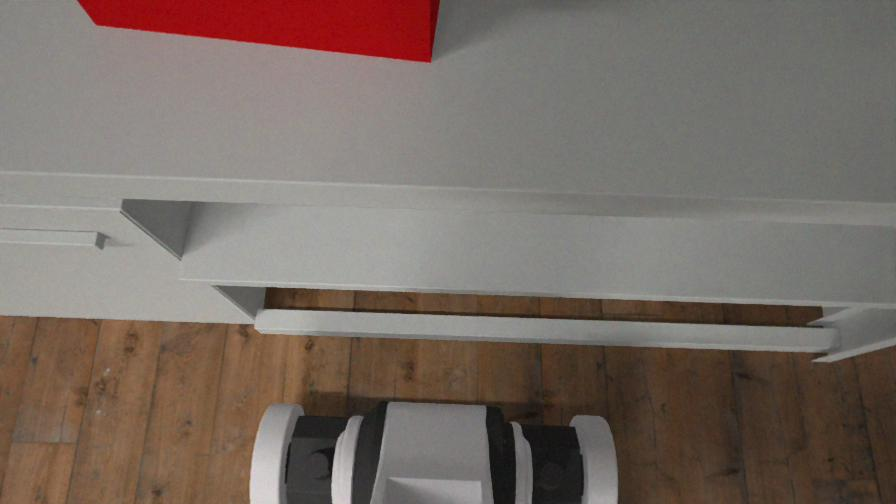

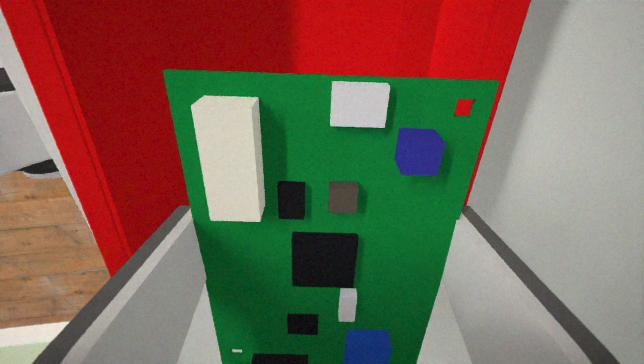

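Request:
move --target '{"side":"left","x":0.403,"y":0.093,"z":1.0,"quat_wxyz":[0.9995,0,0,-0.03]}' --cameras '[]'

Request:
move --target '{"side":"left","x":0.403,"y":0.093,"z":0.95,"quat_wxyz":[0.9995,0,0,-0.03]}' --cameras '["left_wrist_camera"]'

Request:
move --target '{"side":"left","x":0.403,"y":0.093,"z":0.91,"quat_wxyz":[0.9995,0,0,-0.03]}' --cameras '["left_wrist_camera"]'

Request:
move --target '{"side":"left","x":0.403,"y":0.093,"z":0.885,"quat_wxyz":[0.9995,0,0,-0.03]}' --cameras '["left_wrist_camera"]'

Scene clock: 507.37 s.
Joint torques (N m): left_arm=[-24.16 8.09 1.53 -3.93 0.22 0.03 -0.04] | right_arm=[2.83 -3.67 -2.83 -9.3 0.23 -1.88 -0.13]
External joint torques (N m): left_arm=[1.13 -0.8 -0.8 0.11 0.2 0.15 -0.04] | right_arm=[-0.32 -0.04 0.14 1.35 0 0.09 -0.18]
Motor temperatures (°C): left_arm=[31 31 29 32 38 34 40] | right_arm=[33 33 28 33 45 36 36]
Wrist force (N): left_arm=[-2.0 0.7 -10.1] | right_arm=[-3.3 12.4 -6.0]
Wrist torque (N m): left_arm=[-0.11 -0.45 -0.20] | right_arm=[-0.22 0.56 0.46]
Wrist force, peak (N): left_arm=[-2.5 0.5 -12.1] | right_arm=[-4.1 13.0 -6.1]
move: done
base_odometry: x=+2.376 y=+0.430 heading=+0.588
lidar_m: 0.90 0.50 0.43 0.98 3.58 4.25 4.14 1.65 1.19 1.14 0.77 0.94
base_status: not commanded
joint_positions: torso_squat_rad=+0.700 torso_shift_rad=+0.000 torso_pitch_rad=+0.280 torso_yaw_rad=+0.000 left_shoulder_pitch_rad=-1.890 left_shoulder_roll_rad=+0.334 left_shoulder_yaw_rad=-0.756 left_elbow_rad=-0.267 left_forearm_roll_rad=+1.109 left_wrist_pitch_rad=+1.691 left_hand_roll_rad=+0.301 left_gripper_m=+0.071 right_shoulder_pitch_rad=+0.600 right_shoulder_roll_rad=-0.300 right_shoulder_yaw_rad=+0.000 right_elbow_rad=-2.580 right_forearm_roll_rad=+0.000 right_wrist_pitch_rad=+0.000 right_hand_roll_rad=+0.000 right_gripper_m=+0.099 head_pan_rad=+0.000 head_tilt_rad=+1.000
joint_status: all done
wheel_motors_off: 0
motor_effort: left_wheel=-4(6) right_wheel=+4(6)
contact_limits: left_gripper_m 550 mA
chest: x=-0.1425 y=-0.0006 z=+1.1133 quat_wxyz=(+0.990, +0.000, +0.140, +0.000) (m; base frame)
left_hand: x=+0.4026 y=+0.0931 z=+1.0000 quat_wxyz=(+1.000, -0.002, -0.008, -0.030) (m; base frame)
left_hand_status: reached (checked arc, planned for 0.3 s): 0 mm and 1.0 deg off.
right_hand: x=+0.1750 y=-0.2536 z=+1.0288 quat_wxyz=(+0.650, -0.078, -0.744, +0.133) (m; base frame)
pictures: none
No camera images: "cameras" was empty.

Scene clock: 508.47 s.
Joint torques (N m): left_arm=[-24.57 7.59 1.35 -3.91 0.28 -0.12 -0.06] | right_arm=[2.92 -3.65 -2.84 -9.35 0.17 -2 -0.19]
External joint torques (N m): left_arm=[0.75 -1.04 -0.99 0.14 0.27 -0.01 -0.06] | right_arm=[-0.23 -0.02 0.13 1.31 -0.06 -0.04 -0.24]
Motor temperatures (°C): left_arm=[31 31 29 32 38 34 40] | right_arm=[33 33 28 33 45 36 36]
Wrist force (N): left_arm=[-1.9 0.7 -10.0] | right_arm=[-3.9 12.5 -6.0]
Wrist torque (N m): left_arm=[-0.11 -0.43 -0.21] | right_arm=[-0.23 0.51 0.46]
Wrist force, peak (N): left_arm=[-2.4 1.1 -11.6] | right_arm=[-3.6 12.8 -6.5]
move: done
base_odometry: x=+2.376 y=+0.430 heading=+0.588
lidar_m: 0.90 0.51 0.44 0.98 3.58 4.27 4.14 1.65 1.19 1.14 0.76 0.94
base_status: not commanded
joint_positions: torso_squat_rad=+0.700 torso_shift_rad=+0.000 torso_pitch_rad=+0.280 torso_yaw_rad=+0.000 left_shoulder_pitch_rad=-1.803 left_shoulder_roll_rad=+0.303 left_shoulder_yaw_rad=-0.768 left_elbow_rad=-0.267 left_forearm_roll_rad=+1.097 left_wrist_pitch_rad=+1.605 left_hand_roll_rad=+0.300 left_gripper_m=+0.071 right_shoulder_pitch_rad=+0.600 right_shoulder_roll_rad=-0.300 right_shoulder_yaw_rad=+0.000 right_elbow_rad=-2.580 right_forearm_roll_rad=+0.000 right_wrist_pitch_rad=+0.000 right_hand_roll_rad=+0.000 right_gripper_m=+0.099 head_pan_rad=+0.000 head_tilt_rad=+1.000
joint_status: all done
wheel_motors_off: 0
motor_effort: left_wheel=-4(6) right_wheel=+4(6)
contact_limits: left_gripper_m 550 mA
chest: x=-0.1425 y=-0.0006 z=+1.1133 quat_wxyz=(+0.990, +0.000, +0.140, +0.000) (m; base frame)
left_hand: x=+0.4025 y=+0.0932 z=+0.9501 quat_wxyz=(+1.000, -0.001, -0.005, -0.030) (m; base frame)
left_hand_status: reached (checked arc, planned for 0.3 s): 1 mm and 0.6 deg off.
right_hand: x=+0.1750 y=-0.2536 z=+1.0288 quat_wxyz=(+0.650, -0.078, -0.744, +0.133) (m; base frame)
pictures: left_wrist_camera
camera_calibration:
left_wrist_camera: T_world_to_cam=[[0.999015, -0.0443088, -0.00219361, -0.397253], [-0.0375429, -0.870742, 0.490305, -0.335275], [-0.0236349, -0.48974, -0.871548, 0.952211], [0, 0, 0, 1]] pos_world=[0.40678, 0.156796, 0.993413]

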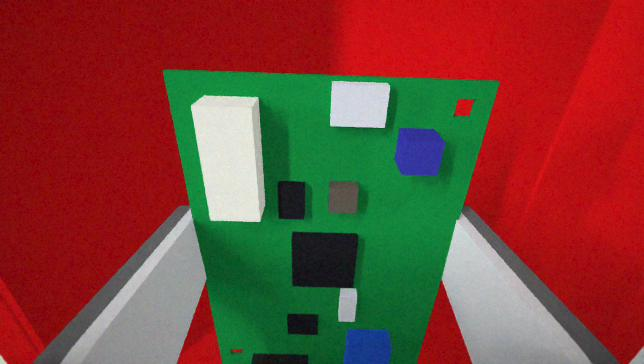

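Scene clock: 509.53 s.
Joint torques (N m): left_arm=[-24.6 7.04 1.24 -3.82 0.2 -0.11 -0.17] | right_arm=[3.04 -3.65 -2.75 -9.39 0.17 -2.01 -0.23]
External joint torques (N m): left_arm=[0.61 -1.28 -1.09 0.24 0.19 0.02 -0.16] | right_arm=[-0.11 -0.01 0.22 1.26 -0.06 -0.04 -0.28]
Motor temperatures (°C): left_arm=[31 31 29 32 38 34 40] | right_arm=[33 33 28 33 45 36 36]
Wrist force (N): left_arm=[-2.0 0.3 -9.6] | right_arm=[-3.7 12.5 -6.3]
Wrist torque (N m): left_arm=[-0.07 -0.44 -0.22] | right_arm=[-0.22 0.52 0.47]
Wrist force, peak (N): left_arm=[-2.6 0.6 -11.5] | right_arm=[-4.0 12.8 -6.2]
move: done
base_odometry: x=+2.376 y=+0.430 heading=+0.588
lidar_m: 0.90 0.50 0.44 0.97 3.58 4.26 4.13 1.66 1.19 1.14 0.77 0.94
base_status: not commanded
joint_positions: torso_squat_rad=+0.700 torso_shift_rad=+0.000 torso_pitch_rad=+0.280 torso_yaw_rad=+0.000 left_shoulder_pitch_rad=-1.732 left_shoulder_roll_rad=+0.280 left_shoulder_yaw_rad=-0.779 left_elbow_rad=-0.267 left_forearm_roll_rad=+1.084 left_wrist_pitch_rad=+1.522 left_hand_roll_rad=+0.300 left_gripper_m=+0.071 right_shoulder_pitch_rad=+0.600 right_shoulder_roll_rad=-0.300 right_shoulder_yaw_rad=+0.000 right_elbow_rad=-2.580 right_forearm_roll_rad=+0.000 right_wrist_pitch_rad=+0.000 right_hand_roll_rad=+0.000 right_gripper_m=+0.099 head_pan_rad=+0.000 head_tilt_rad=+1.000
joint_status: all done
wheel_motors_off: 0
motor_effort: left_wheel=-4(5) right_wheel=+4(5)
contact_limits: left_gripper_m 550 mA
chest: x=-0.1425 y=-0.0006 z=+1.1133 quat_wxyz=(+0.990, +0.000, +0.140, +0.000) (m; base frame)
left_hand: x=+0.4025 y=+0.0932 z=+0.9100 quat_wxyz=(+1.000, -0.002, -0.010, -0.030) (m; base frame)
left_hand_status: reached (checked arc, as near as the solve gets, planned for 0.3 s): 1 mm and 1.2 deg off.
right_hand: x=+0.1750 y=-0.2536 z=+1.0288 quat_wxyz=(+0.650, -0.078, -0.744, +0.133) (m; base frame)
pictures: left_wrist_camera
camera_calibration:
left_wrist_camera: T_world_to_cam=[[0.998996, -0.0441931, 0.00733721, -0.406034], [-0.0420813, -0.869574, 0.492006, -0.315479], [-0.015363, -0.491821, -0.870561, 0.913308], [0, 0, 0, 1]] pos_world=[0.406382, 0.156907, 0.953287]

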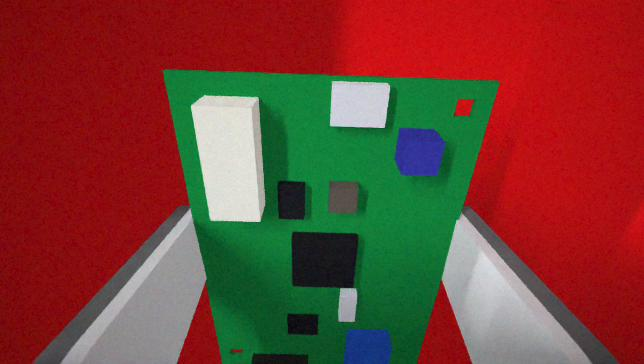

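Scene clock: 510.57 s.
Joint torques (N m): left_arm=[-23.93 7.06 1.36 -3.9 0.28 -0.21 0.01] | right_arm=[2.98 -3.79 -2.66 -9.41 0.18 -1.95 -0.13]
External joint torques (N m): left_arm=[1.15 -1.04 -0.95 0.16 0.27 -0.06 0.01] | right_arm=[-0.17 -0.16 0.31 1.25 -0.05 0.01 -0.18]
Motor temperatures (°C): left_arm=[31 31 29 32 38 34 40] | right_arm=[33 33 28 33 45 36 36]
Wrist force (N): left_arm=[-2.1 0.5 -9.8] | right_arm=[-3.7 12.4 -6.0]
Wrist torque (N m): left_arm=[-0.10 -0.47 -0.22] | right_arm=[-0.23 0.51 0.47]
Wrist force, peak (N): left_arm=[-2.7 0.9 -11.1] | right_arm=[-4.1 12.8 -6.5]
move: done
base_odometry: x=+2.376 y=+0.430 heading=+0.588
lidar_m: 0.91 0.50 0.44 0.98 3.58 4.26 4.13 1.66 1.20 1.15 0.77 0.94
base_status: not commanded
joint_positions: torso_squat_rad=+0.700 torso_shift_rad=+0.000 torso_pitch_rad=+0.280 torso_yaw_rad=+0.000 left_shoulder_pitch_rad=-1.687 left_shoulder_roll_rad=+0.266 left_shoulder_yaw_rad=-0.786 left_elbow_rad=-0.267 left_forearm_roll_rad=+1.075 left_wrist_pitch_rad=+1.463 left_hand_roll_rad=+0.300 left_gripper_m=+0.071 right_shoulder_pitch_rad=+0.600 right_shoulder_roll_rad=-0.300 right_shoulder_yaw_rad=+0.000 right_elbow_rad=-2.580 right_forearm_roll_rad=+0.000 right_wrist_pitch_rad=+0.000 right_hand_roll_rad=+0.000 right_gripper_m=+0.099 head_pan_rad=+0.000 head_tilt_rad=+1.000
joint_status: all done
wheel_motors_off: 0
motor_effort: left_wheel=-3(5) right_wheel=+5(5)
contact_limits: left_gripper_m 550 mA
chest: x=-0.1425 y=-0.0006 z=+1.1133 quat_wxyz=(+0.990, +0.000, +0.140, +0.000) (m; base frame)
left_hand: x=+0.4025 y=+0.0932 z=+0.8851 quat_wxyz=(+0.999, -0.003, -0.016, -0.030) (m; base frame)
left_hand_status: reached (checked arc, as near as the solve gets, planned for 0.2 s): 1 mm and 1.9 deg off.
right_hand: x=+0.1750 y=-0.2536 z=+1.0288 quat_wxyz=(+0.650, -0.078, -0.744, +0.133) (m; base frame)
pictures: left_wrist_camera
camera_calibration:
left_wrist_camera: T_world_to_cam=[[0.998828, -0.0442405, 0.0196174, -0.416579], [-0.0481539, -0.868131, 0.493993, -0.302685], [-0.00482409, -0.494359, -0.869244, 0.886436], [0, 0, 0, 1]] pos_world=[0.405792, 0.157017, 0.928226]

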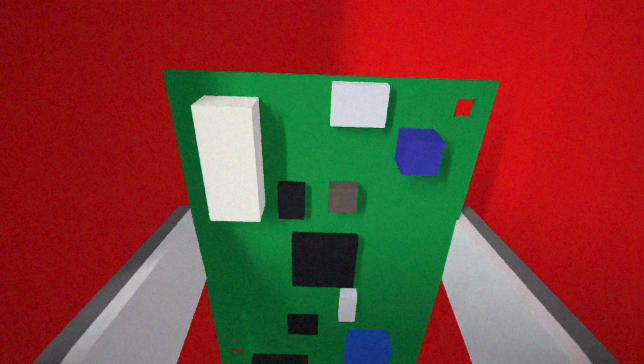

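Request:
move --target '{"side":"left","x":0.403,"y":0.093,"z":0.867,"quat_wxyz":[0.9995,0,0.01,-0.03]}' --cameras '[]'

Request:
move --target '{"side":"left","x":0.403,"y":0.093,"z":0.859,"quat_wxyz":[0.9995,0,0.01,-0.03]}' --cameras '["left_wrist_camera"]'

Scene clock: 515.80 s.
Joint torques (N m): left_arm=[-23.99 7.14 1.41 -3.93 0.24 -0.28 -0.18] | right_arm=[3.01 -3.6 -2.9 -9.25 0.27 -1.99 -0.15]
External joint torques (N m): left_arm=[0.97 -0.78 -0.9 0.14 0.22 -0.1 -0.18] | right_arm=[-0.14 0.04 0.07 1.41 0.04 -0.03 -0.21]
Motor temperatures (°C): left_arm=[31 31 29 32 38 34 40] | right_arm=[33 33 28 33 45 36 36]
Wrist force (N): left_arm=[-1.8 0.5 -9.6] | right_arm=[-3.7 12.2 -6.3]
Wrist torque (N m): left_arm=[-0.10 -0.41 -0.21] | right_arm=[-0.20 0.53 0.47]
Wrist force, peak (N): left_arm=[-2.6 1.7 -11.5] | right_arm=[-3.8 12.9 -6.5]
move: short
base_odometry: x=+2.376 y=+0.430 heading=+0.588
lidar_m: 0.90 0.51 0.44 0.98 3.58 4.26 4.14 1.65 1.20 1.14 0.77 0.94
base_status: not commanded
joint_positions: torso_squat_rad=+0.700 torso_shift_rad=+0.000 torso_pitch_rad=+0.280 torso_yaw_rad=+0.000 left_shoulder_pitch_rad=-1.653 left_shoulder_roll_rad=+0.257 left_shoulder_yaw_rad=-0.789 left_elbow_rad=-0.267 left_forearm_roll_rad=+1.070 left_wrist_pitch_rad=+1.417 left_hand_roll_rad=+0.299 left_gripper_m=+0.071 right_shoulder_pitch_rad=+0.600 right_shoulder_roll_rad=-0.300 right_shoulder_yaw_rad=+0.000 right_elbow_rad=-2.580 right_forearm_roll_rad=+0.000 right_wrist_pitch_rad=+0.000 right_hand_roll_rad=+0.000 right_gripper_m=+0.099 head_pan_rad=+0.000 head_tilt_rad=+1.000
joint_status: all done
wheel_motors_off: 0
motor_effort: left_wheel=-3(4) right_wheel=+3(5)
contact_limits: left_gripper_m 550 mA
chest: x=-0.1425 y=-0.0006 z=+1.1133 quat_wxyz=(+0.990, +0.000, +0.140, +0.000) (m; base frame)
left_hand: x=+0.4024 y=+0.0932 z=+0.8671 quat_wxyz=(+0.999, -0.007, -0.022, -0.030) (m; base frame)
left_hand_status: short (checked arc, as near as the solve gets, planned for 0.2 s): 1 mm and 3.7 deg off. The place is met; only the turn is off.
right_hand: x=+0.1750 y=-0.2536 z=+1.0288 quat_wxyz=(+0.650, -0.078, -0.744, +0.133) (m; base frame)
pictures: none
No camera images: "cameras" was empty.

Scene clock: 516.33 s.
Joint torques (N m): left_arm=[-23.74 7.2 1.52 -3.73 0.3 -0.32 0.13] | right_arm=[2.82 -3.71 -2.87 -9.34 0.11 -1.97 -0.24]
External joint torques (N m): left_arm=[1.16 -0.63 -0.79 0.34 0.28 -0.13 0.13] | right_arm=[-0.32 -0.07 0.1 1.32 -0.12 0 -0.29]
Motor temperatures (°C): left_arm=[31 31 29 32 38 34 40] | right_arm=[33 33 28 33 45 36 36]
Wrist force (N): left_arm=[-2.1 0.4 -9.6] | right_arm=[-3.7 12.6 -6.2]
Wrist torque (N m): left_arm=[-0.09 -0.45 -0.21] | right_arm=[-0.25 0.52 0.46]
Wrist force, peak (N): left_arm=[-2.5 0.2 -11.4] | right_arm=[-3.5 12.7 -6.6]
move: short
base_odometry: x=+2.376 y=+0.430 heading=+0.588
lidar_m: 0.89 0.51 0.44 0.98 3.58 4.26 4.14 1.65 1.19 1.14 0.77 0.94
base_status: not commanded
joint_positions: torso_squat_rad=+0.700 torso_shift_rad=+0.000 torso_pitch_rad=+0.280 torso_yaw_rad=+0.000 left_shoulder_pitch_rad=-1.639 left_shoulder_roll_rad=+0.252 left_shoulder_yaw_rad=-0.791 left_elbow_rad=-0.267 left_forearm_roll_rad=+1.067 left_wrist_pitch_rad=+1.395 left_hand_roll_rad=+0.299 left_gripper_m=+0.071 right_shoulder_pitch_rad=+0.600 right_shoulder_roll_rad=-0.300 right_shoulder_yaw_rad=+0.000 right_elbow_rad=-2.580 right_forearm_roll_rad=+0.000 right_wrist_pitch_rad=+0.000 right_hand_roll_rad=+0.000 right_gripper_m=+0.099 head_pan_rad=+0.000 head_tilt_rad=+1.000
joint_status: all done
wheel_motors_off: 0
motor_effort: left_wheel=-3(6) right_wheel=+3(6)
contact_limits: left_gripper_m 550 mA
chest: x=-0.1425 y=-0.0006 z=+1.1133 quat_wxyz=(+0.990, +0.000, +0.140, +0.000) (m; base frame)
left_hand: x=+0.4024 y=+0.0932 z=+0.8592 quat_wxyz=(+0.999, -0.007, -0.025, -0.030) (m; base frame)
left_hand_status: short (checked arc, as near as the solve gets, planned for 0.1 s): 1 mm and 4.1 deg off. The place is met; only the turn is off.
right_hand: x=+0.1750 y=-0.2535 z=+1.0288 quat_wxyz=(+0.650, -0.078, -0.744, +0.133) (m; base frame)
pictures: left_wrist_camera
camera_calibration:
left_wrist_camera: T_world_to_cam=[[0.998337, -0.0440854, 0.0371472, -0.430876], [-0.0567672, -0.864051, 0.500193, -0.29215], [0.0100459, -0.50147, -0.865117, 0.854981], [0, 0, 0, 1]] pos_world=[0.404985, 0.157319, 0.901796]

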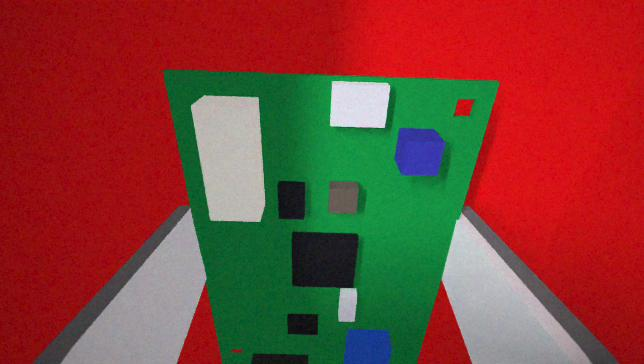

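Continue small steps to contact.

Request:
move --target '{"side":"left","x":0.403,"y":0.093,"z":0.855,"quat_wxyz":[0.9995,0,-0.02,-0.03]}' --cameras '[]'

Request:
move --target '{"side":"left","x":0.403,"y":0.093,"z":0.851,"quat_wxyz":[0.9995,0,-0.02,-0.03]}' --cameras '["left_wrist_camera"]'

Scene clock: 522.83 s.
Joint torques (N m): left_arm=[-23.08 7.1 1.41 -3.68 0.25 -0.36 0.18] | right_arm=[2.85 -3.6 -2.8 -9.28 0.24 -1.94 -0.25]
External joint torques (N m): left_arm=[1.78 -0.66 -0.87 0.35 0.26 -0.16 0.18] | right_arm=[-0.3 0.03 0.16 1.37 0.01 0.02 -0.3]
Motor temperatures (°C): left_arm=[31 31 29 32 38 34 40] | right_arm=[33 33 28 33 45 36 36]
Wrist force (N): left_arm=[-2.0 0.2 -9.8] | right_arm=[-4.1 12.9 -6.4]
Wrist torque (N m): left_arm=[-0.06 -0.44 -0.23] | right_arm=[-0.26 0.48 0.44]
Wrist force, peak (N): left_arm=[-2.2 0.5 -10.3] | right_arm=[-4.1 12.9 -6.4]
move: done
base_odometry: x=+2.376 y=+0.430 heading=+0.588
lidar_m: 0.90 0.50 0.44 0.98 3.57 4.26 4.13 1.65 1.19 1.14 0.77 0.94
base_status: not commanded
joint_positions: torso_squat_rad=+0.700 torso_shift_rad=+0.000 torso_pitch_rad=+0.280 torso_yaw_rad=+0.000 left_shoulder_pitch_rad=-1.634 left_shoulder_roll_rad=+0.246 left_shoulder_yaw_rad=-0.799 left_elbow_rad=-0.267 left_forearm_roll_rad=+1.058 left_wrist_pitch_rad=+1.384 left_hand_roll_rad=+0.307 left_gripper_m=+0.071 right_shoulder_pitch_rad=+0.600 right_shoulder_roll_rad=-0.300 right_shoulder_yaw_rad=+0.000 right_elbow_rad=-2.580 right_forearm_roll_rad=+0.000 right_wrist_pitch_rad=+0.000 right_hand_roll_rad=+0.000 right_gripper_m=+0.099 head_pan_rad=+0.000 head_tilt_rad=+1.000
joint_status: all done
wheel_motors_off: 0
motor_effort: left_wheel=-3(4) right_wheel=+3(5)
contact_limits: left_gripper_m 550 mA
chest: x=-0.1425 y=-0.0006 z=+1.1133 quat_wxyz=(+0.990, +0.000, +0.140, +0.000) (m; base frame)
left_hand: x=+0.4026 y=+0.0931 z=+0.8553 quat_wxyz=(+0.999, -0.002, -0.028, -0.030) (m; base frame)
left_hand_status: reached (checked arc, planned for 0.1 s): 0 mm and 0.9 deg off.
right_hand: x=+0.1749 y=-0.2536 z=+1.0288 quat_wxyz=(+0.650, -0.078, -0.744, +0.133) (m; base frame)
pictures: none
No camera images: "cameras" was empty.

Scene clock: 523.53 s.
Joint torques (N m): left_arm=[-11.5 3.75 1.04 -1.79 0.2 -1.89 0.31] | right_arm=[3.18 -3.76 -2.83 -9.3 0.26 -1.94 -0.21]
External joint torques (N m): left_arm=[13.35 -4 -1.25 2.24 0.21 -1.68 0.31] | right_arm=[0.06 -0.12 0.14 1.36 0.02 0.02 -0.26]
Motor temperatures (°C): left_arm=[31 31 29 32 38 34 40] | right_arm=[33 33 28 33 45 36 36]
Wrist force (N): left_arm=[-4.3 1.5 20.9] | right_arm=[-3.6 12.5 -6.3]
Wrist torque (N m): left_arm=[0.07 0.92 -0.28] | right_arm=[-0.21 0.55 0.46]
Wrist force, peak (N): left_arm=[-3.5 1.8 32.7] | right_arm=[-3.7 13.0 -6.7]
move: done
base_odometry: x=+2.376 y=+0.430 heading=+0.588
lidar_m: 0.90 0.50 0.43 0.97 3.58 4.26 4.13 1.65 1.19 1.14 0.76 0.94
base_status: not commanded
joint_positions: torso_squat_rad=+0.700 torso_shift_rad=+0.000 torso_pitch_rad=+0.279 torso_yaw_rad=+0.000 left_shoulder_pitch_rad=-1.629 left_shoulder_roll_rad=+0.244 left_shoulder_yaw_rad=-0.800 left_elbow_rad=-0.267 left_forearm_roll_rad=+1.056 left_wrist_pitch_rad=+1.374 left_hand_roll_rad=+0.307 left_gripper_m=+0.071 right_shoulder_pitch_rad=+0.600 right_shoulder_roll_rad=-0.300 right_shoulder_yaw_rad=+0.000 right_elbow_rad=-2.580 right_forearm_roll_rad=+0.000 right_wrist_pitch_rad=+0.000 right_hand_roll_rad=+0.000 right_gripper_m=+0.099 head_pan_rad=+0.000 head_tilt_rad=+1.000
joint_status: all done
wheel_motors_off: 0
motor_effort: left_wheel=-2(4) right_wheel=+4(6)
contact_limits: left_gripper_m 550 mA
chest: x=-0.1430 y=-0.0006 z=+1.1133 quat_wxyz=(+0.990, +0.000, +0.139, +0.000) (m; base frame)
left_hand: x=+0.4033 y=+0.0929 z=+0.8535 quat_wxyz=(+0.999, -0.002, -0.032, -0.030) (m; base frame)
left_hand_status: reached (checked arc, as near as the solve gets, planned for 0.1 s): 2 mm and 1.4 deg off.
right_hand: x=+0.1745 y=-0.2536 z=+1.0291 quat_wxyz=(+0.650, -0.078, -0.744, +0.133) (m; base frame)
pictures: left_wrist_camera
camera_calibration:
left_wrist_camera: T_world_to_cam=[[0.997684, -0.0449901, 0.0510234, -0.443056], [-0.0642856, -0.868841, 0.490899, -0.278105], [0.0222457, -0.493042, -0.869721, 0.848123], [0, 0, 0, 1]] pos_world=[0.405284, 0.156598, 0.896758]

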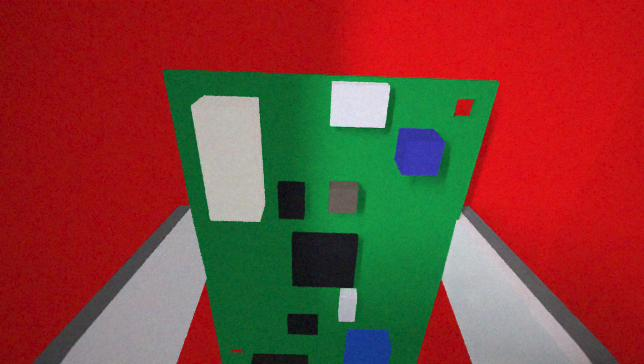

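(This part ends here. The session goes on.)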